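## Task

Take the foam block off the desk and put it on the counter, without knocking any desk carton to the floor and without the robot tipping over or being left leaning.

## Robot and tools

ROBOT. A four-wheel base (0.76 m long, 0.64 m wide) where every wheel steers and drives. On it sits a Z-folding body (ankle, knee, waist), a chest carrying two 7-joint arms with parallel grippers, and a head with head_camera. Each hand also has a wrist camera: left_wrist_camera and right_wrist_camera. Loose objects may get a small nudge now and then.

FRAMES. Positions are in metres in the base frame unless noted. Its origin is on the floor below the base's turning centre; x points forward, y left, z up. A hand's point is where the closed pads meet; the fingers point along its z axis and close along its y axis. The odometry frame is the base frame at the scene's start. Angles in joints are radians; angles in "target" are degrees.

move. One action per call. The result gives robot state plus the requested images; "pictures" lists their order. Allowed forms: "base" and/or "joints", optionally with "speeds" or "min_time_s"; or "target" alone or with "min_time_s"; or "where" alone. A call with no action just reports state, images and the scene number. All motions in an action start together.
- base: an offset from where the base last measured itself, one key only. translate_m (forward +, -4.5 to 4.5 m), strafe_m (left +, -4.5 to 4.5 m) or rotate_rad (counter-clockwise +, -3.2 to 3.2 rad). The wheels first swivel, up to about 1.1 s. The base does not stop on contact; it stalls or spins.
- joints: absolute angle targets in rad, keyed by name. Body: body_ankle_rad -1.082..0, body_knee_rad 0..2.653, body_waist_pitch_rad -1.907..1.039, body_waist_roll_rad ±0.436, body_waist_yaw_rad ±3.045. Arms: left_/right_arm_joint1..7_rad (joint4 is the elbow, -2.495..1.012; joints 6 and 7 together at most 1.87 rad in absolute sum). Grippers: left_/right_gripper_rad, 0 open (pads 0.090 m apart) to -0.91 shut; -0.45 is about 0.050 m. Head: head_yaw_rad ±1.57, head_roll_rad ±0.349, head_pitch_rad ±0.523 (positive looks down). The right arm mirrors the left: joints 1, 3, 5, 7 flip sign.
- target: an absolute pose for one hand. side "left" or "right"; x, y, z in metres, base frame, each -3 to 3; pitch_deg -30 to 95 (0 level, 90 fingers down); heading_deg -360 to 360 (0 forward, + counter-clockwise); optional roll_deg -360 to 360 (0 or 180 keep the jaw line level, fixing which side the camera faces); optional arc true to allow a checked curved path. The body stays still. The path is checked first; a refusal moves nothing. Statuses: "reached" (within 10 mm, 2 degrees), "short" with the miss, or "refused" with a reason. On "short (part of ...)" resend the same call.
- where: 1 to 12 pixel points [u, v] in the latest full head_camera image (u from left, v from top). Returns a base-frame place per point from depth, or "no place". Use a fresh image after the head or base moves.
- speeds: per-call top speeds: translate/strafe 0.04..1.4 m/s, rotate 0.1..1.78 rad/s, body joints 0.1..1.21, head 0.3..2.5, grippers 0.1..8.5. min_time_s (0.1..8) sets the least duration of arm and head moves.
- cameras: list of head_camera, left_wrist_camera, right_wrist_camera or "all".
One action lasts 15 s at most. An unknown key makes a call invalid; an out-of-range value gets it refused, and after a refusal the remaining move/wait/finished_scene calls in that reply are skipped.

wait(seconds 0..10) lets time pass and returns state. zoom_image(camera, region [x0,y0,x1,y1], at most 504x504) gives a finer look at the latest image. read_manual returns licence text. finished_scene(scene) ends the scene irreversibly; the goal must then hold without the robot.

RESULT LINES. "move" says done or the worst status. base_status and joint_status per motion: done, off_target (may still push), contact_stop or time_out (target dropped, group halted), not_followed (a self-collision check withheld an arm), limit_stop_at_motor_heat. left_hand/right_hand print position, pitch, heading, roll and the fingers_toward and jaws_along vectors; near straight down, trust the vectors. arms_held 1 means both arms are frozen after sustained load; arm commands are refused until the load is removed (open the hand, lower the object, or move body/base). base_tilt reports lean in degrees. turned_by_wheels and turned_by_imu report rotation since the last result. A hand resting short of its goal usually means the held thing is pressing on something.

POSTURES (ankle, knee, waist pitch): stand -0.8636, 1.434, -0.6306 (start); tall -0.2, 0.4, -0.2; low -1, 2.3, -1.3; bow -0.9, 1.3, 0.2; lean -0.8636, 1.434, -0.194; stoop -0.4, 0.7, 0.2. Bow and stoop reach furthest. Left arm rest: 1.759, -1.166, -1.575, -1.764, -0.427, 0, 0; left fold: 2.445, -1.518, -1.534, -2.102, -0.31, 0.586, 0.209. Fold the idle arm before nearing furniture and fold or unfold only in open space, since the elbow swings wide.

AVOID. Never set ankle or knee alone to 0 from stand; do not drive while bent past bow, in stoop with both arms out, or with a heavy load far out. Keep the arms from striking or pressing each other. Do not ram furniture, shove cartons off the desk, or let the item fall or be released while moving. Heavy objects (about 0.6 kg or more) are best carried fingers-down. Contact torque at a joint's limit causes a 10 s arm fault; long strain overheats motors. Load sinks the hand about 2 cm per kg.

Each tool is called after "Emit:" as name(argument=value, ...), one argument or row to a line, values as JSON.

## Session

Emit:
move(
)

Scene clock: 0.00 s.
Joint torques (N m): no reading
base_odometry: x=+0.000 y=+0.000 heading=+0.000
turned_by_wheels: +0.000
turned_by_imu: +0.000
base_tilt: forward=+0.2 right=+0.8
base_status: not commanded
joint_positions: body_ankle_rad=-0.864 body_knee_rad=+1.434 body_waist_pitch_rad=-0.631 body_waist_roll_rad=+0.000 body_waist_yaw_rad=+0.000 left_arm_joint1_rad=+1.723 left_arm_joint2_rad=-1.172 left_arm_joint3_rad=-1.590 left_arm_joint4_rad=-1.792 left_arm_joint5_rad=-0.442 left_arm_joint6_rad=-0.013 left_arm_joint7_rad=+0.012 left_gripper_rad=+0.000 right_arm_joint1_rad=-1.808 right_arm_joint2_rad=-1.183 right_arm_joint3_rad=+1.531 right_arm_joint4_rad=-1.729 right_arm_joint5_rad=+0.421 right_arm_joint6_rad=+0.076 right_arm_joint7_rad=+0.011 right_gripper_rad=+0.000 head_yaw_rad=+0.000 head_roll_rad=+0.000 head_pitch_rad=+0.000
joint_status: not commanded
arms_held: 0
arms_held_load: -
chest: x=+0.0060 y=+0.0000 z=+1.1944 quat_wxyz=(+1.000, +0.000, -0.030, +0.000) (m; base frame)
head_camera_pose: x=+0.0707 y=+0.0277 z=+1.5641 quat_wxyz=(+0.405, -0.582, +0.563, -0.423) (m; base frame)
left_hand: x=+0.6100 y=+0.3243 z=+0.9900 quat_wxyz=(+0.037, +0.659, -0.005, +0.751) pitch_deg=-7.6 heading_deg=-3.2 roll_deg=+177.6 fingers_toward=(+0.99, -0.06, +0.13) jaws_along=(-0.06, -1.00, +0.04) (m; base frame)
right_hand: x=+0.5850 y=-0.2948 z=+0.8629 quat_wxyz=(+0.053, -0.748, -0.023, -0.661) pitch_deg=+6.9 heading_deg=+6.4 roll_deg=+182.8 fingers_toward=(+0.99, +0.11, -0.12) jaws_along=(+0.10, -0.99, -0.05) (m; base frame)
pictures: head_camera, left_wrist_camera, right_wrist_camera
camera_calibration:
left_wrist_camera: T_world_to_cam=[[0.0559657, 0.99748, -0.0436151, -0.321217], [-0.580885, 0.0680589, 0.811136, -0.455787], [0.81206, -0.0200604, 0.58323, -0.934336], [0, 0, 0, 1]] pos_world=[0.511954, 0.332685, 0.900628]
right_wrist_camera: T_world_to_cam=[[-0.119015, 0.992468, 0.0290212, 0.332186], [-0.405897, -0.075308, 0.910811, -0.564221], [0.906136, 0.0966208, 0.411802, -0.718667], [0, 0, 0, 1]] pos_world=[0.46173, -0.302737, 0.800207]

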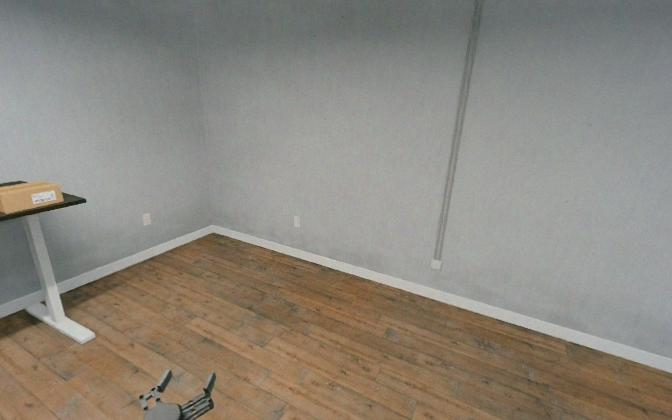

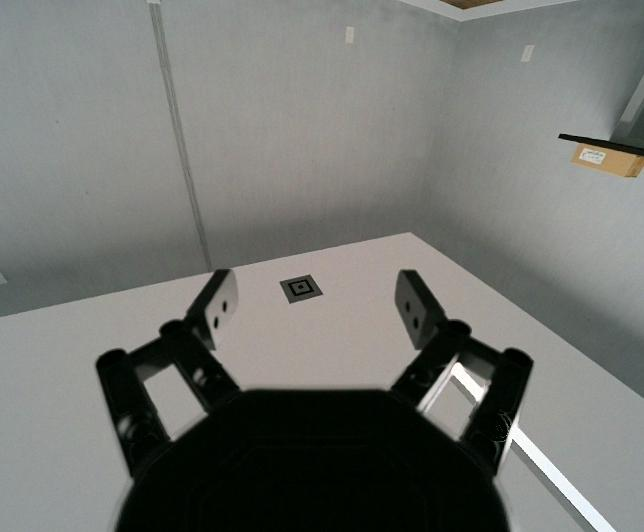

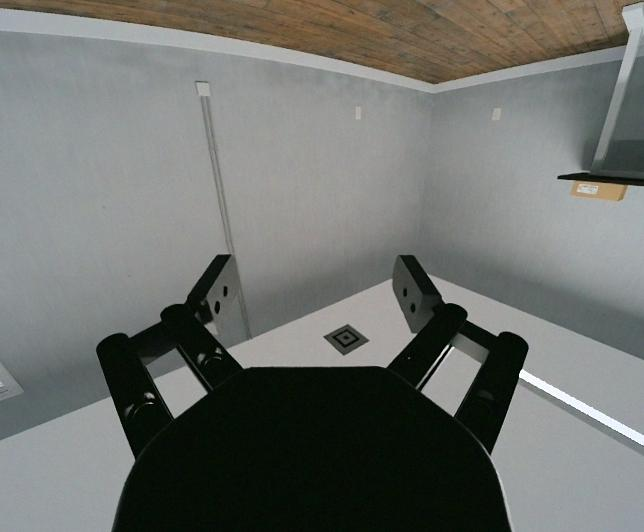

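Desk to the left.

Emit:
move(
  joints={"head_yaw_rad": 0.8},
  cameras=["head_camera"],
)

Emit:
move(
  joints={"head_yaw_rad": 1.57},
  cameras=["head_camera"],
)

Emit:
move(
  joints={"head_yaw_rad": -1.1},
  cameras=["head_camera"],
  speeds={"head_yaw_rad": 2},
)

Scene clock: 3.13 s.
Joint torques (N m): left_arm=[-16.33 10.56 -5.85 -14.11 0.14 -2.44 0] | right_arm=[14.79 8.18 5.83 -14.33 -0.04 -2.29 0.14]
move: done
base_odometry: x=+0.000 y=+0.000 heading=+0.000
turned_by_wheels: +0.000
turned_by_imu: +0.000
base_tilt: forward=+0.1 right=+0.9
base_status: not commanded
joint_positions: body_ankle_rad=-0.864 body_knee_rad=+1.434 body_waist_pitch_rad=-0.631 body_waist_roll_rad=+0.000 body_waist_yaw_rad=+0.000 left_arm_joint1_rad=+1.723 left_arm_joint2_rad=-1.172 left_arm_joint3_rad=-1.590 left_arm_joint4_rad=-1.792 left_arm_joint5_rad=-0.442 left_arm_joint6_rad=-0.013 left_arm_joint7_rad=+0.012 left_gripper_rad=+0.000 right_arm_joint1_rad=-1.808 right_arm_joint2_rad=-1.183 right_arm_joint3_rad=+1.531 right_arm_joint4_rad=-1.729 right_arm_joint5_rad=+0.421 right_arm_joint6_rad=+0.076 right_arm_joint7_rad=+0.011 right_gripper_rad=+0.000 head_yaw_rad=+0.800 head_roll_rad=+0.000 head_pitch_rad=+0.000
joint_status: all done
arms_held: 0
arms_held_load: -
chest: x=+0.0060 y=+0.0000 z=+1.1944 quat_wxyz=(+1.000, +0.000, -0.030, +0.000) (m; base frame)
head_camera_pose: x=+0.0206 y=+0.0909 z=+1.5610 quat_wxyz=(+0.524, -0.765, +0.283, -0.245) (m; base frame)
left_hand: x=+0.6100 y=+0.3243 z=+0.9900 quat_wxyz=(+0.037, +0.659, -0.005, +0.751) pitch_deg=-7.6 heading_deg=-3.2 roll_deg=+177.6 fingers_toward=(+0.99, -0.06, +0.13) jaws_along=(-0.06, -1.00, +0.04) (m; base frame)
right_hand: x=+0.5850 y=-0.2948 z=+0.8629 quat_wxyz=(+0.053, -0.748, -0.023, -0.661) pitch_deg=+6.9 heading_deg=+6.4 roll_deg=+182.8 fingers_toward=(+0.99, +0.11, -0.12) jaws_along=(+0.10, -0.99, -0.05) (m; base frame)
pictures: head_camera
camera_calibration:
head_camera: T_world_to_cam=[[0.719804, -0.68964, 0.0792451, -0.0758722], [-0.174767, -0.290513, -0.940776, 1.49862], [0.671818, 0.663324, -0.329638, 0.440459], [0, 0, 0, 1]] pos_world=[0.0206129, 0.0908765, 1.56107]

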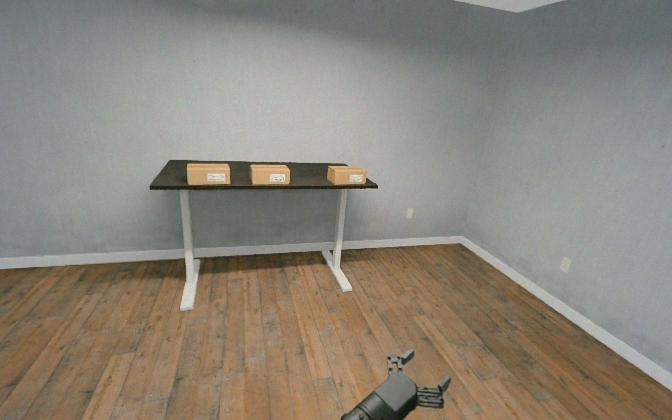

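Scene clock: 4.43 s.
Joint torques (N m): left_arm=[-16.55 10.6 -5.78 -14.23 0.11 -2.44 0.01] | right_arm=[14.9 7.54 5.88 -14.36 0.18 -2.29 0.13]
move: done
base_odometry: x=+0.000 y=+0.000 heading=+0.000
turned_by_wheels: +0.000
turned_by_imu: +0.000
base_tilt: forward=+0.1 right=+0.8
base_status: not commanded
joint_positions: body_ankle_rad=-0.864 body_knee_rad=+1.434 body_waist_pitch_rad=-0.631 body_waist_roll_rad=+0.000 body_waist_yaw_rad=+0.000 left_arm_joint1_rad=+1.723 left_arm_joint2_rad=-1.172 left_arm_joint3_rad=-1.590 left_arm_joint4_rad=-1.792 left_arm_joint5_rad=-0.442 left_arm_joint6_rad=-0.013 left_arm_joint7_rad=+0.012 left_gripper_rad=+0.000 right_arm_joint1_rad=-1.808 right_arm_joint2_rad=-1.183 right_arm_joint3_rad=+1.531 right_arm_joint4_rad=-1.729 right_arm_joint5_rad=+0.421 right_arm_joint6_rad=+0.076 right_arm_joint7_rad=+0.011 right_gripper_rad=+0.000 head_yaw_rad=+1.570 head_roll_rad=+0.000 head_pitch_rad=+0.000
joint_status: all done
arms_held: 0
arms_held_load: -
chest: x=+0.0060 y=+0.0000 z=+1.1944 quat_wxyz=(+1.000, +0.000, -0.030, +0.000) (m; base frame)
head_camera_pose: x=-0.0565 y=+0.0998 z=+1.5564 quat_wxyz=(+0.561, -0.827, -0.030, -0.037) (m; base frame)
left_hand: x=+0.6100 y=+0.3243 z=+0.9900 quat_wxyz=(+0.037, +0.659, -0.005, +0.751) pitch_deg=-7.6 heading_deg=-3.2 roll_deg=+177.6 fingers_toward=(+0.99, -0.06, +0.13) jaws_along=(-0.06, -1.00, +0.04) (m; base frame)
right_hand: x=+0.5850 y=-0.2948 z=+0.8629 quat_wxyz=(+0.053, -0.748, -0.023, -0.661) pitch_deg=+6.9 heading_deg=+6.4 roll_deg=+182.8 fingers_toward=(+0.99, +0.11, -0.12) jaws_along=(+0.10, -0.99, -0.05) (m; base frame)
pictures: head_camera
camera_calibration:
head_camera: T_world_to_cam=[[0.995362, 0.00838727, 0.0958345, -0.0937701], [0.0921424, -0.369418, -0.924684, 1.48124], [0.0276474, 0.929226, -0.368477, 0.482253], [0, 0, 0, 1]] pos_world=[-0.0564826, 0.0998596, 1.55636]

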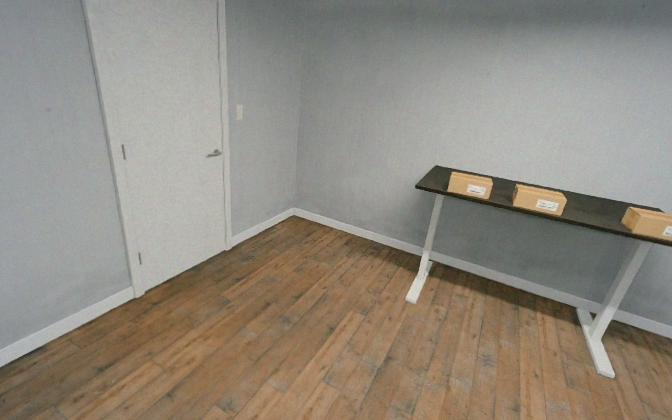

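Scene clock: 6.30 s.
Joint torques (N m): left_arm=[-16.17 10.54 -5.73 -14.09 0.11 -2.48 0.02] | right_arm=[14.6 7.64 5.96 -14.2 0.13 -2.3 0.03]
move: done
base_odometry: x=+0.000 y=+0.000 heading=+0.000
turned_by_wheels: +0.000
turned_by_imu: +0.000
base_tilt: forward=+0.2 right=+0.8
base_status: not commanded
joint_positions: body_ankle_rad=-0.864 body_knee_rad=+1.434 body_waist_pitch_rad=-0.631 body_waist_roll_rad=+0.000 body_waist_yaw_rad=+0.000 left_arm_joint1_rad=+1.723 left_arm_joint2_rad=-1.172 left_arm_joint3_rad=-1.590 left_arm_joint4_rad=-1.792 left_arm_joint5_rad=-0.442 left_arm_joint6_rad=-0.013 left_arm_joint7_rad=+0.012 left_gripper_rad=+0.000 right_arm_joint1_rad=-1.808 right_arm_joint2_rad=-1.183 right_arm_joint3_rad=+1.531 right_arm_joint4_rad=-1.729 right_arm_joint5_rad=+0.421 right_arm_joint6_rad=+0.076 right_arm_joint7_rad=+0.011 right_gripper_rad=+0.000 head_yaw_rad=-1.100 head_roll_rad=+0.000 head_pitch_rad=+0.000
joint_status: all done
arms_held: 0
arms_held_load: -
chest: x=+0.0060 y=+0.0000 z=+1.1944 quat_wxyz=(+1.000, +0.000, -0.030, +0.000) (m; base frame)
head_camera_pose: x=+0.0408 y=-0.0764 z=+1.5623 quat_wxyz=(+0.143, -0.190, +0.797, -0.555) (m; base frame)
left_hand: x=+0.6100 y=+0.3243 z=+0.9900 quat_wxyz=(+0.037, +0.659, -0.005, +0.751) pitch_deg=-7.6 heading_deg=-3.2 roll_deg=+177.6 fingers_toward=(+0.99, -0.06, +0.13) jaws_along=(-0.06, -1.00, +0.04) (m; base frame)
right_hand: x=+0.5850 y=-0.2948 z=+0.8629 quat_wxyz=(+0.053, -0.748, -0.023, -0.661) pitch_deg=+6.9 heading_deg=+6.4 roll_deg=+182.8 fingers_toward=(+0.99, +0.11, -0.12) jaws_along=(+0.10, -0.99, -0.05) (m; base frame)
pictures: head_camera
camera_calibration:
head_camera: T_world_to_cam=[[-0.887061, -0.461309, -0.0178159, 0.0287845], [-0.14376, 0.312701, -0.93891, 1.49656], [0.438699, -0.830308, -0.343703, 0.455651], [0, 0, 0, 1]] pos_world=[0.0407867, -0.076367, 1.56226]

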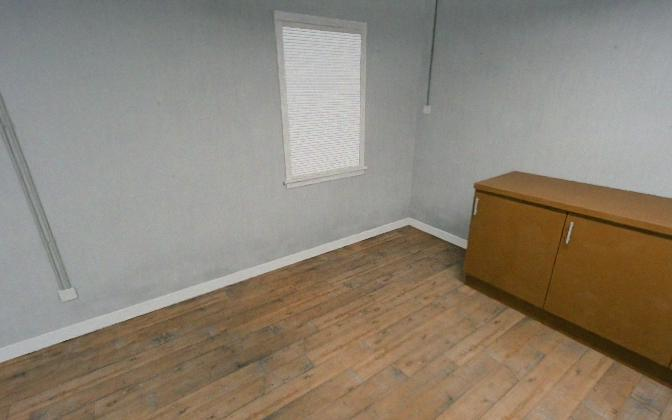

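Emit:
move(
  where=[
    [478, 187],
    [513, 173],
    [620, 223],
    [571, 210],
    [650, 230],
  ],
)

Emit:
move(
  joints={"head_yaw_rad": 0.9},
  speeds={"head_yaw_rad": 2},
  cameras=["head_camera"],
)

Scene clock: 7.70 s.
Joint torques (N m): left_arm=[-16.48 10.44 -5.82 -13.96 0.14 -2.56 0.07] | right_arm=[14.32 7.86 5.78 -14.57 0.09 -2.22 -0.02]
base_odometry: x=+0.000 y=+0.000 heading=+0.000
turned_by_wheels: +0.000
turned_by_imu: +0.000
base_tilt: forward=+0.2 right=+0.9
where, head_camera: pixel (478, 187): x +0.170, y -2.519, z +0.901; pixel (513, 173): x -0.046, y -2.900, z +0.940; pixel (620, 223): x -0.563, y -2.181, z +0.877; pixel (571, 210): x -0.353, y -2.256, z +0.893; pixel (650, 230): x -0.668, y -2.121, z +0.880. By the robot's depth camera.
base_status: not commanded
joint_positions: body_ankle_rad=-0.864 body_knee_rad=+1.434 body_waist_pitch_rad=-0.631 body_waist_roll_rad=+0.000 body_waist_yaw_rad=+0.000 left_arm_joint1_rad=+1.723 left_arm_joint2_rad=-1.172 left_arm_joint3_rad=-1.590 left_arm_joint4_rad=-1.792 left_arm_joint5_rad=-0.442 left_arm_joint6_rad=-0.013 left_arm_joint7_rad=+0.012 left_gripper_rad=+0.000 right_arm_joint1_rad=-1.808 right_arm_joint2_rad=-1.183 right_arm_joint3_rad=+1.531 right_arm_joint4_rad=-1.729 right_arm_joint5_rad=+0.421 right_arm_joint6_rad=+0.076 right_arm_joint7_rad=+0.011 right_gripper_rad=+0.000 head_yaw_rad=-1.100 head_roll_rad=+0.000 head_pitch_rad=+0.000
joint_status: all done
arms_held: 0
arms_held_load: -
chest: x=+0.0060 y=+0.0000 z=+1.1944 quat_wxyz=(+1.000, +0.000, -0.030, +0.000) (m; base frame)
head_camera_pose: x=+0.0408 y=-0.0764 z=+1.5623 quat_wxyz=(+0.143, -0.190, +0.797, -0.555) (m; base frame)
left_hand: x=+0.6100 y=+0.3243 z=+0.9900 quat_wxyz=(+0.037, +0.659, -0.005, +0.751) pitch_deg=-7.6 heading_deg=-3.2 roll_deg=+177.6 fingers_toward=(+0.99, -0.06, +0.13) jaws_along=(-0.06, -1.00, +0.04) (m; base frame)
right_hand: x=+0.5850 y=-0.2948 z=+0.8629 quat_wxyz=(+0.053, -0.748, -0.023, -0.661) pitch_deg=+6.9 heading_deg=+6.4 roll_deg=+182.8 fingers_toward=(+0.99, +0.11, -0.12) jaws_along=(+0.10, -0.99, -0.05) (m; base frame)
pictures: none

Scene clock: 9.23 s.
Joint torques (N m): left_arm=[-16.28 10.38 -5.79 -13.95 0.09 -2.49 0.06] | right_arm=[14.48 7.7 5.91 -14.47 -0.13 -2.31 -0.03]
move: done
base_odometry: x=+0.000 y=+0.000 heading=+0.000
turned_by_wheels: +0.000
turned_by_imu: +0.000
base_tilt: forward=+0.1 right=+0.7
base_status: not commanded
joint_positions: body_ankle_rad=-0.864 body_knee_rad=+1.434 body_waist_pitch_rad=-0.631 body_waist_roll_rad=+0.000 body_waist_yaw_rad=+0.000 left_arm_joint1_rad=+1.723 left_arm_joint2_rad=-1.172 left_arm_joint3_rad=-1.590 left_arm_joint4_rad=-1.792 left_arm_joint5_rad=-0.442 left_arm_joint6_rad=-0.013 left_arm_joint7_rad=+0.012 left_gripper_rad=+0.000 right_arm_joint1_rad=-1.808 right_arm_joint2_rad=-1.183 right_arm_joint3_rad=+1.531 right_arm_joint4_rad=-1.729 right_arm_joint5_rad=+0.421 right_arm_joint6_rad=+0.076 right_arm_joint7_rad=+0.011 right_gripper_rad=+0.000 head_yaw_rad=+0.900 head_roll_rad=+0.000 head_pitch_rad=+0.000
joint_status: all done
arms_held: 0
arms_held_load: -
chest: x=+0.0060 y=+0.0000 z=+1.1944 quat_wxyz=(+1.000, +0.000, -0.030, +0.000) (m; base frame)
head_camera_pose: x=+0.0113 y=+0.0954 z=+1.5605 quat_wxyz=(+0.534, -0.780, +0.243, -0.220) (m; base frame)
left_hand: x=+0.6100 y=+0.3243 z=+0.9900 quat_wxyz=(+0.037, +0.659, -0.005, +0.751) pitch_deg=-7.6 heading_deg=-3.2 roll_deg=+177.6 fingers_toward=(+0.99, -0.06, +0.13) jaws_along=(-0.06, -1.00, +0.04) (m; base frame)
right_hand: x=+0.5850 y=-0.2948 z=+0.8629 quat_wxyz=(+0.053, -0.748, -0.023, -0.661) pitch_deg=+6.9 heading_deg=+6.4 roll_deg=+182.8 fingers_toward=(+0.99, +0.11, -0.12) jaws_along=(+0.10, -0.99, -0.05) (m; base frame)
pictures: head_camera
camera_calibration:
head_camera: T_world_to_cam=[[0.785026, -0.613839, 0.0832783, -0.0802727], [-0.144551, -0.312247, -0.938939, 1.4966], [0.602361, 0.725054, -0.333853, 0.444993], [0, 0, 0, 1]] pos_world=[0.0113046, 0.0953911, 1.56047]

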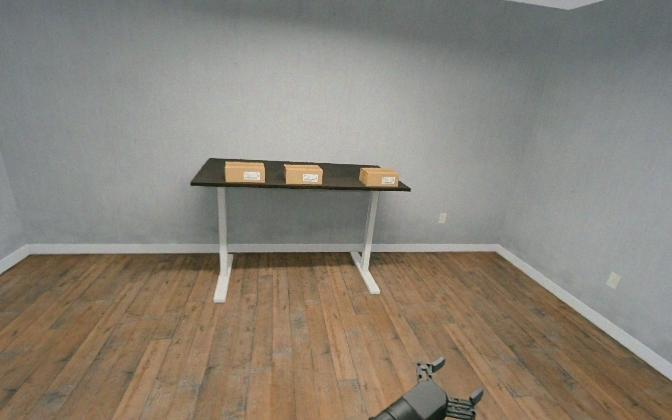

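Emit:
move(
  where=[
    [193, 184],
    [408, 189],
    [300, 188],
    [245, 177],
    [304, 179],
    [379, 181],
    [280, 165],
    [340, 167],
    [211, 160],
    [378, 165],
  ],
)

Emit:
zoom_image(
  camera="head_camera",
  region=[180, 130, 430, 220],
)

Scene clock: 10.57 s.
Joint torques (N m): left_arm=[-16.37 10.39 -5.87 -13.96 0.07 -2.5 0.02] | right_arm=[14.45 7.61 5.77 -14.37 0.16 -2.39 0.02]
base_odometry: x=+0.000 y=+0.000 heading=+0.000
turned_by_wheels: +0.000
turned_by_imu: +0.000
base_tilt: forward=+0.1 right=+0.9
where, head_camera: pixel (193, 184): x +0.545, y +2.146, z +0.966; pixel (408, 189): x +1.865, y +1.522, z +0.960; pixel (300, 188): x +1.146, y +1.852, z +0.955; pixel (245, 177): x +0.839, y +2.038, z +1.012; pixel (304, 179): x +1.184, y +1.868, z +1.010; pixel (379, 181): x +1.660, y +1.626, z +1.013; pixel (280, 165): x +1.301, y +2.410, z +0.982; pixel (340, 167): x +1.790, y +2.226, z +0.974; pixel (211, 160): x +0.846, y +2.726, z +0.984; pixel (378, 165): x +2.215, y +2.182, z +0.975. By the robot's depth camera.
base_status: not commanded
joint_positions: body_ankle_rad=-0.864 body_knee_rad=+1.434 body_waist_pitch_rad=-0.631 body_waist_roll_rad=+0.000 body_waist_yaw_rad=+0.000 left_arm_joint1_rad=+1.723 left_arm_joint2_rad=-1.172 left_arm_joint3_rad=-1.590 left_arm_joint4_rad=-1.792 left_arm_joint5_rad=-0.442 left_arm_joint6_rad=-0.013 left_arm_joint7_rad=+0.012 left_gripper_rad=+0.000 right_arm_joint1_rad=-1.808 right_arm_joint2_rad=-1.183 right_arm_joint3_rad=+1.531 right_arm_joint4_rad=-1.729 right_arm_joint5_rad=+0.421 right_arm_joint6_rad=+0.076 right_arm_joint7_rad=+0.011 right_gripper_rad=+0.000 head_yaw_rad=+0.900 head_roll_rad=+0.000 head_pitch_rad=+0.000
joint_status: all done
arms_held: 0
arms_held_load: -
chest: x=+0.0060 y=+0.0000 z=+1.1944 quat_wxyz=(+1.000, +0.000, -0.030, +0.000) (m; base frame)
head_camera_pose: x=+0.0113 y=+0.0954 z=+1.5605 quat_wxyz=(+0.534, -0.780, +0.243, -0.220) (m; base frame)
left_hand: x=+0.6100 y=+0.3243 z=+0.9900 quat_wxyz=(+0.037, +0.659, -0.005, +0.751) pitch_deg=-7.6 heading_deg=-3.2 roll_deg=+177.6 fingers_toward=(+0.99, -0.06, +0.13) jaws_along=(-0.06, -1.00, +0.04) (m; base frame)
right_hand: x=+0.5850 y=-0.2948 z=+0.8629 quat_wxyz=(+0.053, -0.748, -0.023, -0.661) pitch_deg=+6.9 heading_deg=+6.4 roll_deg=+182.8 fingers_toward=(+0.99, +0.11, -0.12) jaws_along=(+0.10, -0.99, -0.05) (m; base frame)
pictures: none

Scaled by 2.016.
This view is cut from an older image: the scene may have changed since it was taken.

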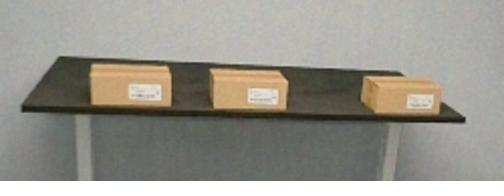

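Emit:
move(
  base={"rotate_rad": 1.13},
  joints={"body_ankle_rad": -0.2, "body_knee_rad": 0.4, "body_waist_pitch_rad": -0.2, "head_yaw_rad": 0, "head_pitch_rad": 0.2},
  speeds={"body_knee_rad": 0.5},
)

Emit:
move(
  base={"translate_m": 1.15},
  cameras=["head_camera"],
)

Scene clock: 15.27 s.
Joint torques (N m): left_arm=[-15.22 10.09 -5.44 -14.05 0.07 -2.48 -0.03] | right_arm=[12.11 7.94 5.88 -14.15 -0.11 -2.33 0.06]
move: done
base_odometry: x=+0.000 y=+0.000 heading=+1.130
turned_by_wheels: +1.130
turned_by_imu: +1.122
base_tilt: forward=+0.1 right=+0.9
base_status: done
joint_positions: body_ankle_rad=-0.200 body_knee_rad=+0.400 body_waist_pitch_rad=-0.200 body_waist_roll_rad=+0.000 body_waist_yaw_rad=+0.000 left_arm_joint1_rad=+1.723 left_arm_joint2_rad=-1.172 left_arm_joint3_rad=-1.591 left_arm_joint4_rad=-1.792 left_arm_joint5_rad=-0.442 left_arm_joint6_rad=-0.013 left_arm_joint7_rad=+0.012 left_gripper_rad=+0.000 right_arm_joint1_rad=-1.806 right_arm_joint2_rad=-1.182 right_arm_joint3_rad=+1.530 right_arm_joint4_rad=-1.730 right_arm_joint5_rad=+0.421 right_arm_joint6_rad=+0.076 right_arm_joint7_rad=+0.011 right_gripper_rad=+0.000 head_yaw_rad=+0.000 head_roll_rad=+0.000 head_pitch_rad=+0.200
joint_status: all done
arms_held: 0
arms_held_load: -
chest: x=+0.1059 y=+0.0000 z=+1.3667 quat_wxyz=(+1.000, +0.000, +0.000, +0.000) (m; base frame)
head_camera_pose: x=+0.2121 y=+0.0277 z=+1.7105 quat_wxyz=(+0.329, -0.632, +0.611, -0.344) (m; base frame)
left_hand: x=+0.6964 y=+0.3247 z=+1.1264 quat_wxyz=(+0.036, +0.681, -0.003, +0.731) pitch_deg=-4.1 heading_deg=-3.1 roll_deg=+177.4 fingers_toward=(+1.00, -0.05, +0.07) jaws_along=(-0.06, -1.00, +0.04) (m; base frame)
right_hand: x=+0.6645 y=-0.2945 z=+1.0019 quat_wxyz=(+0.054, -0.767, -0.022, -0.639) pitch_deg=+10.2 heading_deg=+6.4 roll_deg=+183.2 fingers_toward=(+0.98, +0.11, -0.18) jaws_along=(+0.10, -0.99, -0.05) (m; base frame)
pictures: none

Scene clock: 20.33 s.
Joint torques (N m): left_arm=[-14.46 10.2 -5.72 -14.1 0.14 -2.6 0.02] | right_arm=[12.47 7.41 5.91 -14.12 0.11 -2.26 0.11]
move: done
base_odometry: x=+0.487 y=+1.041 heading=+1.132
turned_by_wheels: +0.002
turned_by_imu: +0.000
base_tilt: forward=+0.2 right=+0.8
base_status: done
joint_positions: body_ankle_rad=-0.200 body_knee_rad=+0.400 body_waist_pitch_rad=-0.200 body_waist_roll_rad=+0.000 body_waist_yaw_rad=+0.000 left_arm_joint1_rad=+1.722 left_arm_joint2_rad=-1.172 left_arm_joint3_rad=-1.590 left_arm_joint4_rad=-1.792 left_arm_joint5_rad=-0.442 left_arm_joint6_rad=-0.013 left_arm_joint7_rad=+0.012 left_gripper_rad=+0.000 right_arm_joint1_rad=-1.807 right_arm_joint2_rad=-1.182 right_arm_joint3_rad=+1.531 right_arm_joint4_rad=-1.729 right_arm_joint5_rad=+0.421 right_arm_joint6_rad=+0.076 right_arm_joint7_rad=+0.011 right_gripper_rad=+0.000 head_yaw_rad=+0.000 head_roll_rad=+0.000 head_pitch_rad=+0.200
joint_status: not commanded
arms_held: 0
arms_held_load: -
chest: x=+0.1062 y=+0.0000 z=+1.3667 quat_wxyz=(+1.000, +0.000, +0.000, +0.000) (m; base frame)
head_camera_pose: x=+0.2125 y=+0.0277 z=+1.7104 quat_wxyz=(+0.329, -0.632, +0.611, -0.344) (m; base frame)
left_hand: x=+0.6968 y=+0.3244 z=+1.1267 quat_wxyz=(+0.037, +0.681, -0.004, +0.731) pitch_deg=-4.1 heading_deg=-3.2 roll_deg=+177.4 fingers_toward=(+1.00, -0.06, +0.07) jaws_along=(-0.06, -1.00, +0.04) (m; base frame)
right_hand: x=+0.6645 y=-0.2948 z=+1.0015 quat_wxyz=(+0.053, -0.767, -0.022, -0.639) pitch_deg=+10.2 heading_deg=+6.4 roll_deg=+183.2 fingers_toward=(+0.98, +0.11, -0.18) jaws_along=(+0.10, -0.99, -0.05) (m; base frame)
pictures: head_camera
camera_calibration:
head_camera: T_world_to_cam=[[0.0163485, -0.999316, 0.0331602, -0.0325653], [-0.546816, -0.0367014, -0.836448, 1.54788], [0.837093, -0.00445786, -0.547043, 0.75797], [0, 0, 0, 1]] pos_world=[0.212449, 0.0276455, 1.71045]

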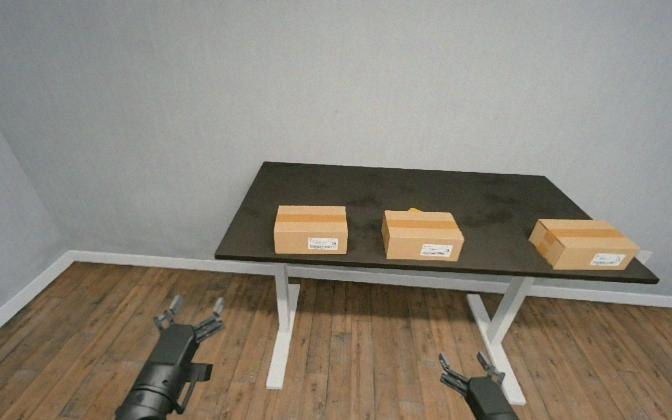

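Emit:
move(
  where=[
    [414, 210],
    [408, 224],
    [405, 213],
    [447, 214],
    [413, 262],
    [390, 265],
    [460, 230],
    [217, 259],
    [658, 280],
    [384, 223],
    [340, 210],
    [535, 225],
  ],
)

Emit:
zoom_image(
  camera="head_camera",
  region=[260, 180, 480, 280],
)

Scene clock: 21.73 s.
Joint torques (N m): left_arm=[-14.85 10.45 -5.8 -14.12 0.28 -2.46 0.08] | right_arm=[12.01 7.38 5.62 -14.18 0.05 -2.29 0.03]
base_odometry: x=+0.487 y=+1.041 heading=+1.132
turned_by_wheels: +0.000
turned_by_imu: +0.000
base_tilt: forward=+0.2 right=+0.8
where, head_camera: pixel (414, 210): x +1.302, y -0.294, z +1.010; pixel (408, 224): x +1.133, y -0.233, z +1.059; pixel (405, 213): x +1.198, y -0.233, z +1.062; pixel (447, 214): x +1.202, y -0.389, z +1.062; pixel (413, 262): x +1.041, y -0.249, z +0.966; pixel (390, 265): x +1.033, y -0.170, z +0.956; pixel (460, 230): x +1.242, y -0.473, z +0.962; pixel (217, 259): x +1.901, y +0.837, z +0.156; pixel (658, 280): x +1.011, y -1.076, z +0.952; pixel (384, 223): x +1.169, y -0.156, z +1.035; pixel (340, 210): x +1.200, y +0.006, z +1.064; pixel (535, 225): x +1.195, y -0.721, z +1.032. By the robot's depth camera.
base_status: done
joint_positions: body_ankle_rad=-0.200 body_knee_rad=+0.400 body_waist_pitch_rad=-0.200 body_waist_roll_rad=+0.000 body_waist_yaw_rad=+0.000 left_arm_joint1_rad=+1.722 left_arm_joint2_rad=-1.172 left_arm_joint3_rad=-1.590 left_arm_joint4_rad=-1.792 left_arm_joint5_rad=-0.442 left_arm_joint6_rad=-0.013 left_arm_joint7_rad=+0.012 left_gripper_rad=+0.000 right_arm_joint1_rad=-1.807 right_arm_joint2_rad=-1.182 right_arm_joint3_rad=+1.531 right_arm_joint4_rad=-1.729 right_arm_joint5_rad=+0.421 right_arm_joint6_rad=+0.076 right_arm_joint7_rad=+0.011 right_gripper_rad=+0.000 head_yaw_rad=+0.000 head_roll_rad=+0.000 head_pitch_rad=+0.200
joint_status: not commanded
arms_held: 0
arms_held_load: -
chest: x=+0.1062 y=+0.0000 z=+1.3667 quat_wxyz=(+1.000, +0.000, +0.000, +0.000) (m; base frame)
head_camera_pose: x=+0.2125 y=+0.0277 z=+1.7104 quat_wxyz=(+0.329, -0.632, +0.611, -0.344) (m; base frame)
left_hand: x=+0.6968 y=+0.3244 z=+1.1267 quat_wxyz=(+0.037, +0.681, -0.004, +0.731) pitch_deg=-4.1 heading_deg=-3.2 roll_deg=+177.4 fingers_toward=(+1.00, -0.06, +0.07) jaws_along=(-0.06, -1.00, +0.04) (m; base frame)
right_hand: x=+0.6645 y=-0.2948 z=+1.0015 quat_wxyz=(+0.053, -0.767, -0.022, -0.639) pitch_deg=+10.2 heading_deg=+6.4 roll_deg=+183.2 fingers_toward=(+0.98, +0.11, -0.18) jaws_along=(+0.10, -0.99, -0.05) (m; base frame)
pictures: none

Scaled by 2.291.
This view is cut from an older image: the scene may have changed since it was taken.

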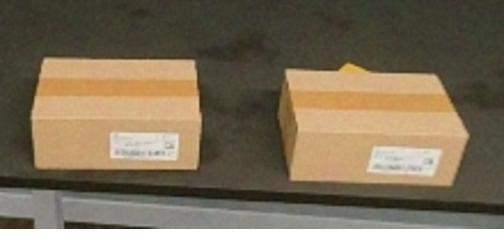

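Emit:
move(
  joints={"body_ankle_rad": -0.4, "body_knee_rad": 0.7, "body_waist_pitch_rad": 0.2, "left_arm_joint1_rad": 2.445, "left_arm_joint2_rad": -1.518, "left_arm_joint3_rad": -1.534, "left_arm_joint4_rad": -2.102, "left_arm_joint5_rad": -0.31, "left_arm_joint6_rad": 0.586, "left_arm_joint7_rad": 0.209},
)

Emit:
move(
  target={"side": "right", "x": 0.75, "y": -0.3, "z": 1.2, "pitch_deg": 90, "heading_deg": 0, "roll_deg": 0, "arc": true},
  cameras=["head_camera", "right_wrist_camera"],
)

Scene clock: 27.93 s.
Joint torques (N m): left_arm=[16.53 -0.68 0.63 -8.85 0.38 0.03 0.4] | right_arm=[-1.79 5.8 4.02 -11.54 0.03 -1.92 0.08]
move: done
base_odometry: x=+0.487 y=+1.041 heading=+1.132
turned_by_wheels: +0.000
turned_by_imu: -0.001
base_tilt: forward=+0.2 right=+0.9
base_status: not commanded
joint_positions: body_ankle_rad=-0.400 body_knee_rad=+0.700 body_waist_pitch_rad=+0.200 body_waist_roll_rad=+0.000 body_waist_yaw_rad=+0.000 left_arm_joint1_rad=+2.442 left_arm_joint2_rad=-1.515 left_arm_joint3_rad=-1.534 left_arm_joint4_rad=-2.101 left_arm_joint5_rad=-0.311 left_arm_joint6_rad=+0.585 left_arm_joint7_rad=+0.208 left_gripper_rad=+0.000 right_arm_joint1_rad=-1.807 right_arm_joint2_rad=-1.182 right_arm_joint3_rad=+1.531 right_arm_joint4_rad=-1.729 right_arm_joint5_rad=+0.421 right_arm_joint6_rad=+0.076 right_arm_joint7_rad=+0.011 right_gripper_rad=+0.000 head_yaw_rad=+0.000 head_roll_rad=+0.000 head_pitch_rad=+0.200
joint_status: all done
arms_held: 0
arms_held_load: -
chest: x=+0.2935 y=+0.0000 z=+1.2801 quat_wxyz=(+0.969, +0.000, +0.247, +0.000) (m; base frame)
head_camera_pose: x=+0.5515 y=+0.0277 z=+1.5308 quat_wxyz=(+0.167, -0.698, +0.674, -0.177) (m; base frame)
left_hand: x=+0.2451 y=+0.2406 z=+0.6617 quat_wxyz=(+0.006, +0.993, +0.099, +0.056) pitch_deg=+83.5 heading_deg=-0.2 roll_deg=+168.4 fingers_toward=(+0.11, +0.00, -0.99) jaws_along=(+0.20, -0.98, +0.02) (m; base frame)
right_hand: x=+0.6085 y=-0.2949 z=+0.6921 quat_wxyz=(+0.057, -0.901, -0.008, -0.429) pitch_deg=+38.7 heading_deg=+8.1 roll_deg=+187.1 fingers_toward=(+0.77, +0.11, -0.62) jaws_along=(+0.06, -0.99, -0.10) (m; base frame)
pictures: none

Scene clock: 28.23 s.
Joint torques (N m): left_arm=[16.09 -0.76 0.57 -8.82 0.47 -0.03 0.43] | right_arm=[-2.32 6.44 4.18 -11.61 0.05 -1.86 0.14]
move: refused
base_odometry: x=+0.487 y=+1.041 heading=+1.132
turned_by_wheels: +0.000
turned_by_imu: +0.000
base_tilt: forward=+0.2 right=+0.8
base_status: not commanded
joint_positions: body_ankle_rad=-0.400 body_knee_rad=+0.700 body_waist_pitch_rad=+0.200 body_waist_roll_rad=+0.000 body_waist_yaw_rad=+0.000 left_arm_joint1_rad=+2.442 left_arm_joint2_rad=-1.515 left_arm_joint3_rad=-1.534 left_arm_joint4_rad=-2.101 left_arm_joint5_rad=-0.311 left_arm_joint6_rad=+0.585 left_arm_joint7_rad=+0.208 left_gripper_rad=+0.000 right_arm_joint1_rad=-1.807 right_arm_joint2_rad=-1.182 right_arm_joint3_rad=+1.531 right_arm_joint4_rad=-1.729 right_arm_joint5_rad=+0.421 right_arm_joint6_rad=+0.076 right_arm_joint7_rad=+0.011 right_gripper_rad=+0.000 head_yaw_rad=+0.000 head_roll_rad=+0.000 head_pitch_rad=+0.200
joint_status: not commanded
arms_held: 0
arms_held_load: -
chest: x=+0.2935 y=+0.0000 z=+1.2801 quat_wxyz=(+0.969, +0.000, +0.247, +0.000) (m; base frame)
head_camera_pose: x=+0.5515 y=+0.0277 z=+1.5308 quat_wxyz=(+0.167, -0.698, +0.674, -0.177) (m; base frame)
left_hand: x=+0.2451 y=+0.2406 z=+0.6617 quat_wxyz=(+0.006, +0.993, +0.099, +0.056) pitch_deg=+83.5 heading_deg=-0.2 roll_deg=+168.4 fingers_toward=(+0.11, +0.00, -0.99) jaws_along=(+0.20, -0.98, +0.02) (m; base frame)
right_hand: x=+0.6085 y=-0.2949 z=+0.6921 quat_wxyz=(+0.057, -0.901, -0.008, -0.429) pitch_deg=+38.7 heading_deg=+8.1 roll_deg=+187.1 fingers_toward=(+0.77, +0.11, -0.62) jaws_along=(+0.06, -0.99, -0.10) (m; base frame)
right_hand_status: refused: no posture of the arm gets there (right_arm_joint6_rad would come within 0.1 rad of its limit): the closest leaves the hand 36 mm and 11.1 deg from the pose. Nothing moved. A plan exists at "pitch_deg" 60 (an arc).
pictures: head_camera, right_wrist_camera
camera_calibration:
head_camera: T_world_to_cam=[[0.0301077, -0.999319, 0.021312, -0.0216036], [-0.8808, -0.0366045, -0.472072, 1.20946], [0.47253, -0.00455867, -0.881303, 1.0886], [0, 0, 0, 1]] pos_world=[0.55155, 0.0276455, 1.5308]
right_wrist_camera: T_world_to_cam=[[-0.085519, 0.992477, 0.0876149, 0.279127], [0.138958, -0.0751966, 0.987439, -0.783515], [0.986599, 0.0966195, -0.131482, -0.342663], [0, 0, 0, 1]] pos_world=[0.470817, -0.302837, 0.704164]

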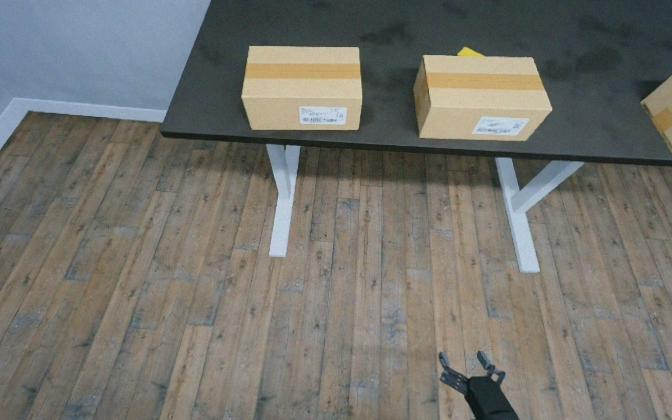

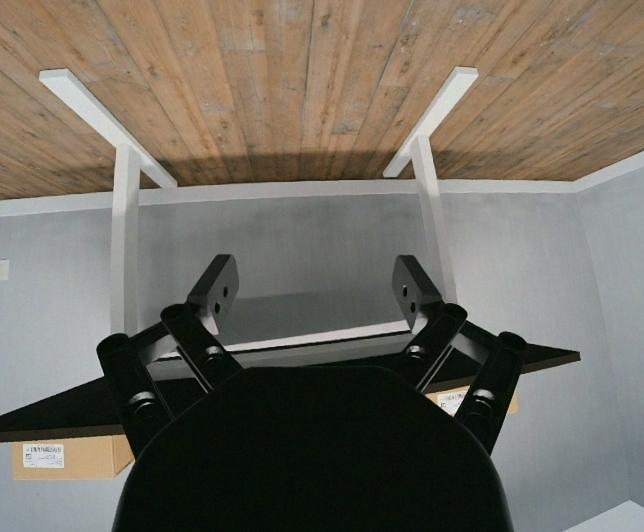

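Emit:
move(
  target={"side": "right", "x": 0.73, "y": -0.3, "z": 1.12, "pitch_deg": 85, "heading_deg": 0, "roll_deg": 0, "arc": true},
  cameras=["head_camera", "right_wrist_camera"],
)

Scene clock: 29.53 s.
Joint torques (N m): left_arm=[16.66 -0.48 0.56 -8.83 0.41 -0.07 0.43] | right_arm=[-2.24 5.86 4.09 -11.58 0.04 -1.89 0.2]
move: refused
base_odometry: x=+0.487 y=+1.041 heading=+1.132
turned_by_wheels: +0.000
turned_by_imu: +0.000
base_tilt: forward=+0.2 right=+0.9
base_status: not commanded
joint_positions: body_ankle_rad=-0.400 body_knee_rad=+0.700 body_waist_pitch_rad=+0.200 body_waist_roll_rad=+0.000 body_waist_yaw_rad=+0.000 left_arm_joint1_rad=+2.442 left_arm_joint2_rad=-1.515 left_arm_joint3_rad=-1.534 left_arm_joint4_rad=-2.101 left_arm_joint5_rad=-0.311 left_arm_joint6_rad=+0.585 left_arm_joint7_rad=+0.208 left_gripper_rad=+0.000 right_arm_joint1_rad=-1.807 right_arm_joint2_rad=-1.182 right_arm_joint3_rad=+1.531 right_arm_joint4_rad=-1.729 right_arm_joint5_rad=+0.421 right_arm_joint6_rad=+0.076 right_arm_joint7_rad=+0.011 right_gripper_rad=+0.000 head_yaw_rad=+0.000 head_roll_rad=+0.000 head_pitch_rad=+0.200
joint_status: not commanded
arms_held: 0
arms_held_load: -
chest: x=+0.2935 y=+0.0000 z=+1.2801 quat_wxyz=(+0.969, +0.000, +0.247, +0.000) (m; base frame)
head_camera_pose: x=+0.5515 y=+0.0277 z=+1.5308 quat_wxyz=(+0.167, -0.698, +0.674, -0.177) (m; base frame)
left_hand: x=+0.2451 y=+0.2406 z=+0.6617 quat_wxyz=(+0.006, +0.993, +0.099, +0.056) pitch_deg=+83.5 heading_deg=-0.2 roll_deg=+168.4 fingers_toward=(+0.11, +0.00, -0.99) jaws_along=(+0.20, -0.98, +0.02) (m; base frame)
right_hand: x=+0.6085 y=-0.2949 z=+0.6921 quat_wxyz=(+0.057, -0.901, -0.008, -0.429) pitch_deg=+38.7 heading_deg=+8.1 roll_deg=+187.1 fingers_toward=(+0.77, +0.11, -0.62) jaws_along=(+0.06, -0.99, -0.10) (m; base frame)
right_hand_status: refused: the best posture that gets there brings the right elbow into the head (needs 0.7 cm clear). Nothing moved. A plan exists at "pitch_deg" 75 (an arc).
pictures: head_camera, right_wrist_camera
camera_calibration:
head_camera: T_world_to_cam=[[0.0301077, -0.999319, 0.021312, -0.0216036], [-0.8808, -0.0366045, -0.472072, 1.20946], [0.47253, -0.00455867, -0.881303, 1.0886], [0, 0, 0, 1]] pos_world=[0.55155, 0.0276455, 1.5308]
right_wrist_camera: T_world_to_cam=[[-0.085519, 0.992477, 0.0876149, 0.279127], [0.138958, -0.0751966, 0.987439, -0.783515], [0.986599, 0.0966195, -0.131482, -0.342663], [0, 0, 0, 1]] pos_world=[0.470817, -0.302837, 0.704164]

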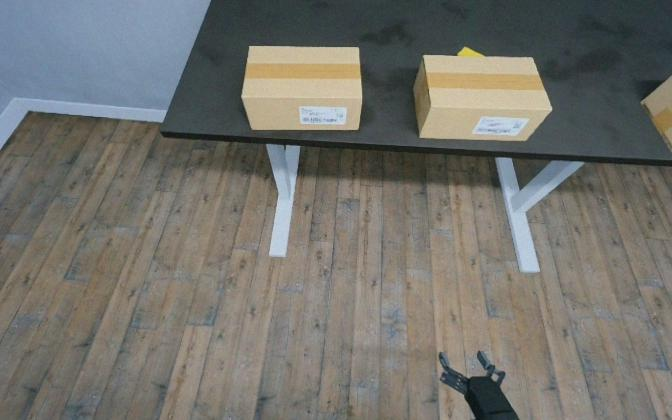

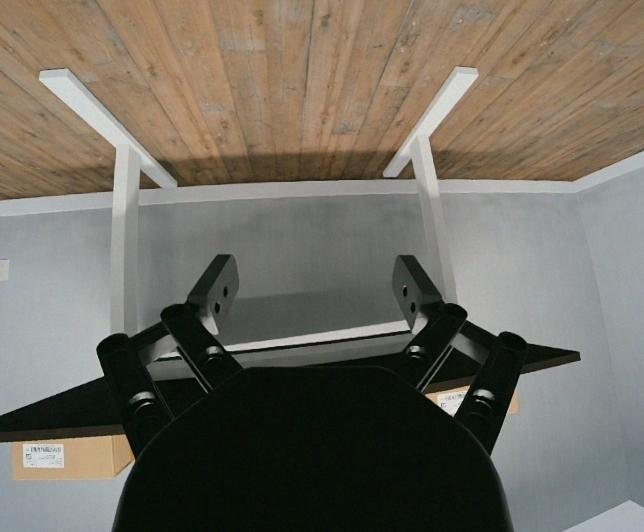

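Emit:
move(
  target={"side": "right", "x": 0.75, "y": -0.42, "z": 1.12, "pitch_deg": 83, "heading_deg": 0, "roll_deg": 0, "arc": true},
  cameras=["head_camera", "right_wrist_camera"],
)

Scene clock: 36.40 s.
Joint torques (N m): left_arm=[16.04 -0.07 0.55 -8.75 0.32 -0.08 0.34] | right_arm=[27.39 9.66 -0.42 12.73 -0.29 -0.2 -0.43]
move: done
base_odometry: x=+0.487 y=+1.041 heading=+1.132
turned_by_wheels: +0.000
turned_by_imu: -0.001
base_tilt: forward=+0.2 right=+0.8
base_status: not commanded
joint_positions: body_ankle_rad=-0.400 body_knee_rad=+0.700 body_waist_pitch_rad=+0.200 body_waist_roll_rad=+0.000 body_waist_yaw_rad=+0.000 left_arm_joint1_rad=+2.443 left_arm_joint2_rad=-1.516 left_arm_joint3_rad=-1.534 left_arm_joint4_rad=-2.101 left_arm_joint5_rad=-0.311 left_arm_joint6_rad=+0.585 left_arm_joint7_rad=+0.208 left_gripper_rad=+0.000 right_arm_joint1_rad=-1.568 right_arm_joint2_rad=+1.398 right_arm_joint3_rad=+1.196 right_arm_joint4_rad=-1.441 right_arm_joint5_rad=-0.690 right_arm_joint6_rad=-0.911 right_arm_joint7_rad=-0.669 right_gripper_rad=+0.000 head_yaw_rad=+0.000 head_roll_rad=+0.000 head_pitch_rad=+0.200
joint_status: not commanded
arms_held: 0
arms_held_load: -
chest: x=+0.2935 y=+0.0000 z=+1.2801 quat_wxyz=(+0.969, +0.000, +0.247, +0.000) (m; base frame)
head_camera_pose: x=+0.5515 y=+0.0277 z=+1.5308 quat_wxyz=(+0.167, -0.698, +0.674, -0.177) (m; base frame)
left_hand: x=+0.2447 y=+0.2405 z=+0.6617 quat_wxyz=(+0.006, +0.993, +0.100, +0.056) pitch_deg=+83.5 heading_deg=+0.0 roll_deg=+168.5 fingers_toward=(+0.11, +0.00, -0.99) jaws_along=(+0.20, -0.98, +0.02) (m; base frame)
right_hand: x=+0.7498 y=-0.4201 z=+1.1185 quat_wxyz=(-0.060, +0.000, -0.998, -0.001) pitch_deg=+83.1 heading_deg=+0.7 roll_deg=+0.8 fingers_toward=(+0.12, +0.00, -0.99) jaws_along=(+0.00, +1.00, +0.00) (m; base frame)
right_hand_status: reached (checked arc, to end with the hand's camera side forward, planned for 5.5 s): 2 mm and 0.1 deg off.
pictures: head_camera, right_wrist_camera
camera_calibration:
head_camera: T_world_to_cam=[[0.0300592, -0.999319, 0.0213995, -0.0217108], [-0.880802, -0.0366031, -0.472068, 1.20946], [0.47253, -0.00465869, -0.881302, 1.0886], [0, 0, 0, 1]] pos_world=[0.55155, 0.0276454, 1.5308]
right_wrist_camera: T_world_to_cam=[[0.0185668, -0.99975, 0.0124915, -0.452875], [-0.91169, -0.0117997, 0.41071, 0.22585], [-0.41046, -0.019014, -0.91168, 1.45776], [0, 0, 0, 1]] pos_world=[0.812668, -0.422379, 1.24191]

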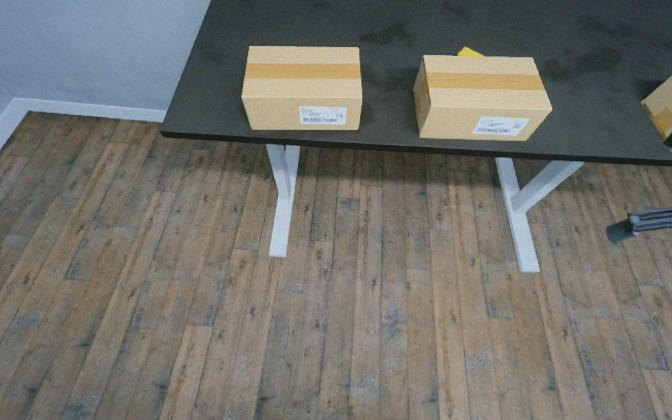

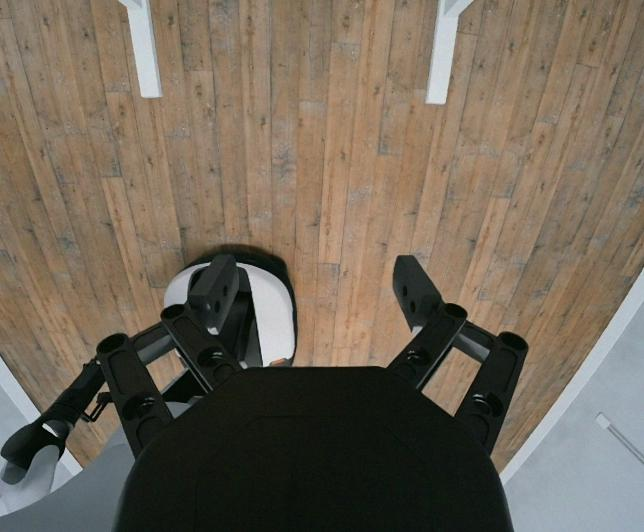

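Emit:
move(
  base={"strafe_m": 0.12},
)

Emit:
move(
  base={"translate_m": 0.5},
  speeds={"translate_m": 0.3},
  cameras=["head_camera", "right_wrist_camera"],
)

Scene clock: 40.33 s.
Joint torques (N m): left_arm=[15.58 0.1 0.45 -8.44 0.31 -0.1 0.16] | right_arm=[27.6 8.39 -0.21 12.78 0.02 0.07 -0.23]
move: done
base_odometry: x=+0.378 y=+1.092 heading=+1.133
turned_by_wheels: +0.001
turned_by_imu: +0.003
base_tilt: forward=+0.3 right=+0.8
base_status: done
joint_positions: body_ankle_rad=-0.400 body_knee_rad=+0.700 body_waist_pitch_rad=+0.200 body_waist_roll_rad=+0.000 body_waist_yaw_rad=+0.000 left_arm_joint1_rad=+2.444 left_arm_joint2_rad=-1.517 left_arm_joint3_rad=-1.534 left_arm_joint4_rad=-2.101 left_arm_joint5_rad=-0.310 left_arm_joint6_rad=+0.585 left_arm_joint7_rad=+0.209 left_gripper_rad=+0.000 right_arm_joint1_rad=-1.568 right_arm_joint2_rad=+1.401 right_arm_joint3_rad=+1.196 right_arm_joint4_rad=-1.441 right_arm_joint5_rad=-0.691 right_arm_joint6_rad=-0.912 right_arm_joint7_rad=-0.670 right_gripper_rad=+0.000 head_yaw_rad=+0.000 head_roll_rad=+0.000 head_pitch_rad=+0.200
joint_status: not commanded
arms_held: 0
arms_held_load: -
chest: x=+0.2935 y=+0.0000 z=+1.2801 quat_wxyz=(+0.969, +0.000, +0.247, +0.000) (m; base frame)
head_camera_pose: x=+0.5515 y=+0.0277 z=+1.5308 quat_wxyz=(+0.167, -0.698, +0.674, -0.177) (m; base frame)
left_hand: x=+0.2443 y=+0.2404 z=+0.6618 quat_wxyz=(+0.005, +0.993, +0.100, +0.056) pitch_deg=+83.6 heading_deg=+0.1 roll_deg=+168.6 fingers_toward=(+0.11, +0.00, -0.99) jaws_along=(+0.20, -0.98, +0.02) (m; base frame)
right_hand: x=+0.7498 y=-0.4199 z=+1.1190 quat_wxyz=(-0.060, +0.000, -0.998, +0.000) pitch_deg=+83.1 heading_deg=+0.1 roll_deg=+0.1 fingers_toward=(+0.12, +0.00, -0.99) jaws_along=(+0.00, +1.00, +0.00) (m; base frame)
pictures: none

Scene clock: 44.80 s.
Joint torques (N m): left_arm=[15.68 0.38 0.36 -7.75 0.24 -0.18 0.15] | right_arm=[27.08 8.47 -0.14 13.03 -0.41 0.02 -0.02]
move: done
base_odometry: x=+0.590 y=+1.545 heading=+1.133
turned_by_wheels: +0.000
turned_by_imu: -0.005
base_tilt: forward=+0.2 right=+0.8
base_status: done
joint_positions: body_ankle_rad=-0.400 body_knee_rad=+0.700 body_waist_pitch_rad=+0.200 body_waist_roll_rad=+0.000 body_waist_yaw_rad=+0.000 left_arm_joint1_rad=+2.444 left_arm_joint2_rad=-1.517 left_arm_joint3_rad=-1.534 left_arm_joint4_rad=-2.102 left_arm_joint5_rad=-0.310 left_arm_joint6_rad=+0.585 left_arm_joint7_rad=+0.209 left_gripper_rad=+0.000 right_arm_joint1_rad=-1.567 right_arm_joint2_rad=+1.401 right_arm_joint3_rad=+1.196 right_arm_joint4_rad=-1.441 right_arm_joint5_rad=-0.691 right_arm_joint6_rad=-0.912 right_arm_joint7_rad=-0.670 right_gripper_rad=+0.000 head_yaw_rad=+0.000 head_roll_rad=+0.000 head_pitch_rad=+0.200
joint_status: not commanded
arms_held: 0
arms_held_load: -
chest: x=+0.2935 y=+0.0000 z=+1.2801 quat_wxyz=(+0.969, +0.000, +0.247, +0.000) (m; base frame)
head_camera_pose: x=+0.5516 y=+0.0277 z=+1.5307 quat_wxyz=(+0.167, -0.698, +0.674, -0.177) (m; base frame)
left_hand: x=+0.2443 y=+0.2404 z=+0.6620 quat_wxyz=(+0.006, +0.993, +0.100, +0.056) pitch_deg=+83.6 heading_deg=+0.0 roll_deg=+168.5 fingers_toward=(+0.11, +0.00, -0.99) jaws_along=(+0.20, -0.98, +0.02) (m; base frame)
right_hand: x=+0.7499 y=-0.4199 z=+1.1193 quat_wxyz=(-0.061, +0.000, -0.998, +0.000) pitch_deg=+83.0 heading_deg=+0.1 roll_deg=+0.1 fingers_toward=(+0.12, +0.00, -0.99) jaws_along=(+0.00, +1.00, +0.00) (m; base frame)
pictures: head_camera, right_wrist_camera
camera_calibration:
head_camera: T_world_to_cam=[[0.0301047, -0.999315, 0.0215303, -0.0219374], [-0.880864, -0.0367044, -0.471944, 1.20935], [0.472411, -0.00475756, -0.881365, 1.08863], [0, 0, 0, 1]] pos_world=[0.551649, 0.0276453, 1.5307]
right_wrist_camera: T_world_to_cam=[[0.0190886, -0.999721, 0.0139058, -0.454647], [-0.911813, -0.011701, 0.410438, 0.226005], [-0.410161, -0.0205141, -0.911782, 1.45776], [0, 0, 0, 1]] pos_world=[0.812667, -0.421971, 1.24272]

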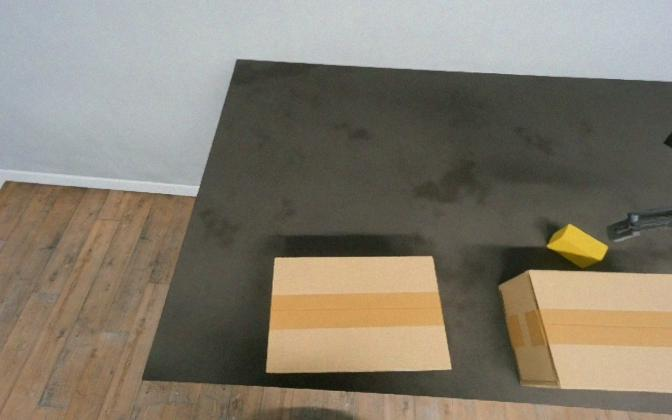

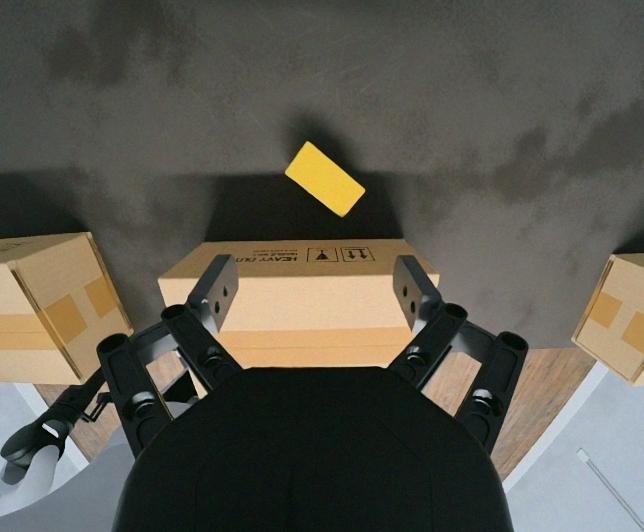

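Emit:
move(
  where=[
    [577, 244],
    [570, 226],
    [550, 246],
    [584, 264],
    [607, 246],
    [560, 270],
    [600, 275],
  ],
)

Emit:
zoom_image(
  camera="head_camera",
  region=[500, 190, 672, 300],
)

Scene clock: 46.17 s.
Joint torques (N m): left_arm=[15.08 0.57 0.46 -7.76 0.25 -0.21 0.14] | right_arm=[27.38 8.56 -0.21 12.85 0.02 0.02 -0.16]
base_odometry: x=+0.590 y=+1.545 heading=+1.133
turned_by_wheels: +0.000
turned_by_imu: +0.000
base_tilt: forward=+0.2 right=+0.9
where, head_camera: pixel (577, 244): x +0.784, y -0.412, z +1.000; pixel (570, 226): x +0.819, y -0.409, z +1.002; pixel (550, 246): x +0.796, y -0.392, z +0.959; pixel (584, 264): x +0.758, y -0.439, z +0.968; pixel (607, 246): x +0.802, y -0.509, z +0.953; pixel (560, 270): x +0.750, y -0.401, z +0.953; pixel (600, 275): x +0.710, y -0.388, z +1.053. By the robot's depth camera.
base_status: done
joint_positions: body_ankle_rad=-0.400 body_knee_rad=+0.700 body_waist_pitch_rad=+0.200 body_waist_roll_rad=+0.000 body_waist_yaw_rad=+0.000 left_arm_joint1_rad=+2.444 left_arm_joint2_rad=-1.517 left_arm_joint3_rad=-1.534 left_arm_joint4_rad=-2.102 left_arm_joint5_rad=-0.310 left_arm_joint6_rad=+0.585 left_arm_joint7_rad=+0.209 left_gripper_rad=+0.000 right_arm_joint1_rad=-1.567 right_arm_joint2_rad=+1.401 right_arm_joint3_rad=+1.196 right_arm_joint4_rad=-1.441 right_arm_joint5_rad=-0.691 right_arm_joint6_rad=-0.912 right_arm_joint7_rad=-0.670 right_gripper_rad=+0.000 head_yaw_rad=+0.000 head_roll_rad=+0.000 head_pitch_rad=+0.200
joint_status: not commanded
arms_held: 0
arms_held_load: -
chest: x=+0.2935 y=+0.0000 z=+1.2801 quat_wxyz=(+0.969, +0.000, +0.247, +0.000) (m; base frame)
head_camera_pose: x=+0.5516 y=+0.0277 z=+1.5307 quat_wxyz=(+0.167, -0.698, +0.674, -0.177) (m; base frame)
left_hand: x=+0.2443 y=+0.2404 z=+0.6620 quat_wxyz=(+0.006, +0.993, +0.100, +0.056) pitch_deg=+83.6 heading_deg=+0.0 roll_deg=+168.5 fingers_toward=(+0.11, +0.00, -0.99) jaws_along=(+0.20, -0.98, +0.02) (m; base frame)
right_hand: x=+0.7499 y=-0.4199 z=+1.1193 quat_wxyz=(-0.061, +0.000, -0.998, +0.000) pitch_deg=+83.0 heading_deg=+0.1 roll_deg=+0.1 fingers_toward=(+0.12, +0.00, -0.99) jaws_along=(+0.00, +1.00, +0.00) (m; base frame)
pictures: none

Scaled by 2.930.
This view is cut from an older image: the scene may have changed since it was taken.

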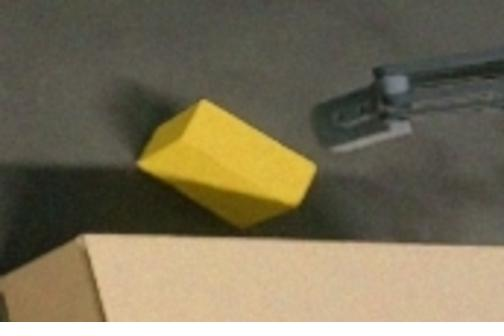

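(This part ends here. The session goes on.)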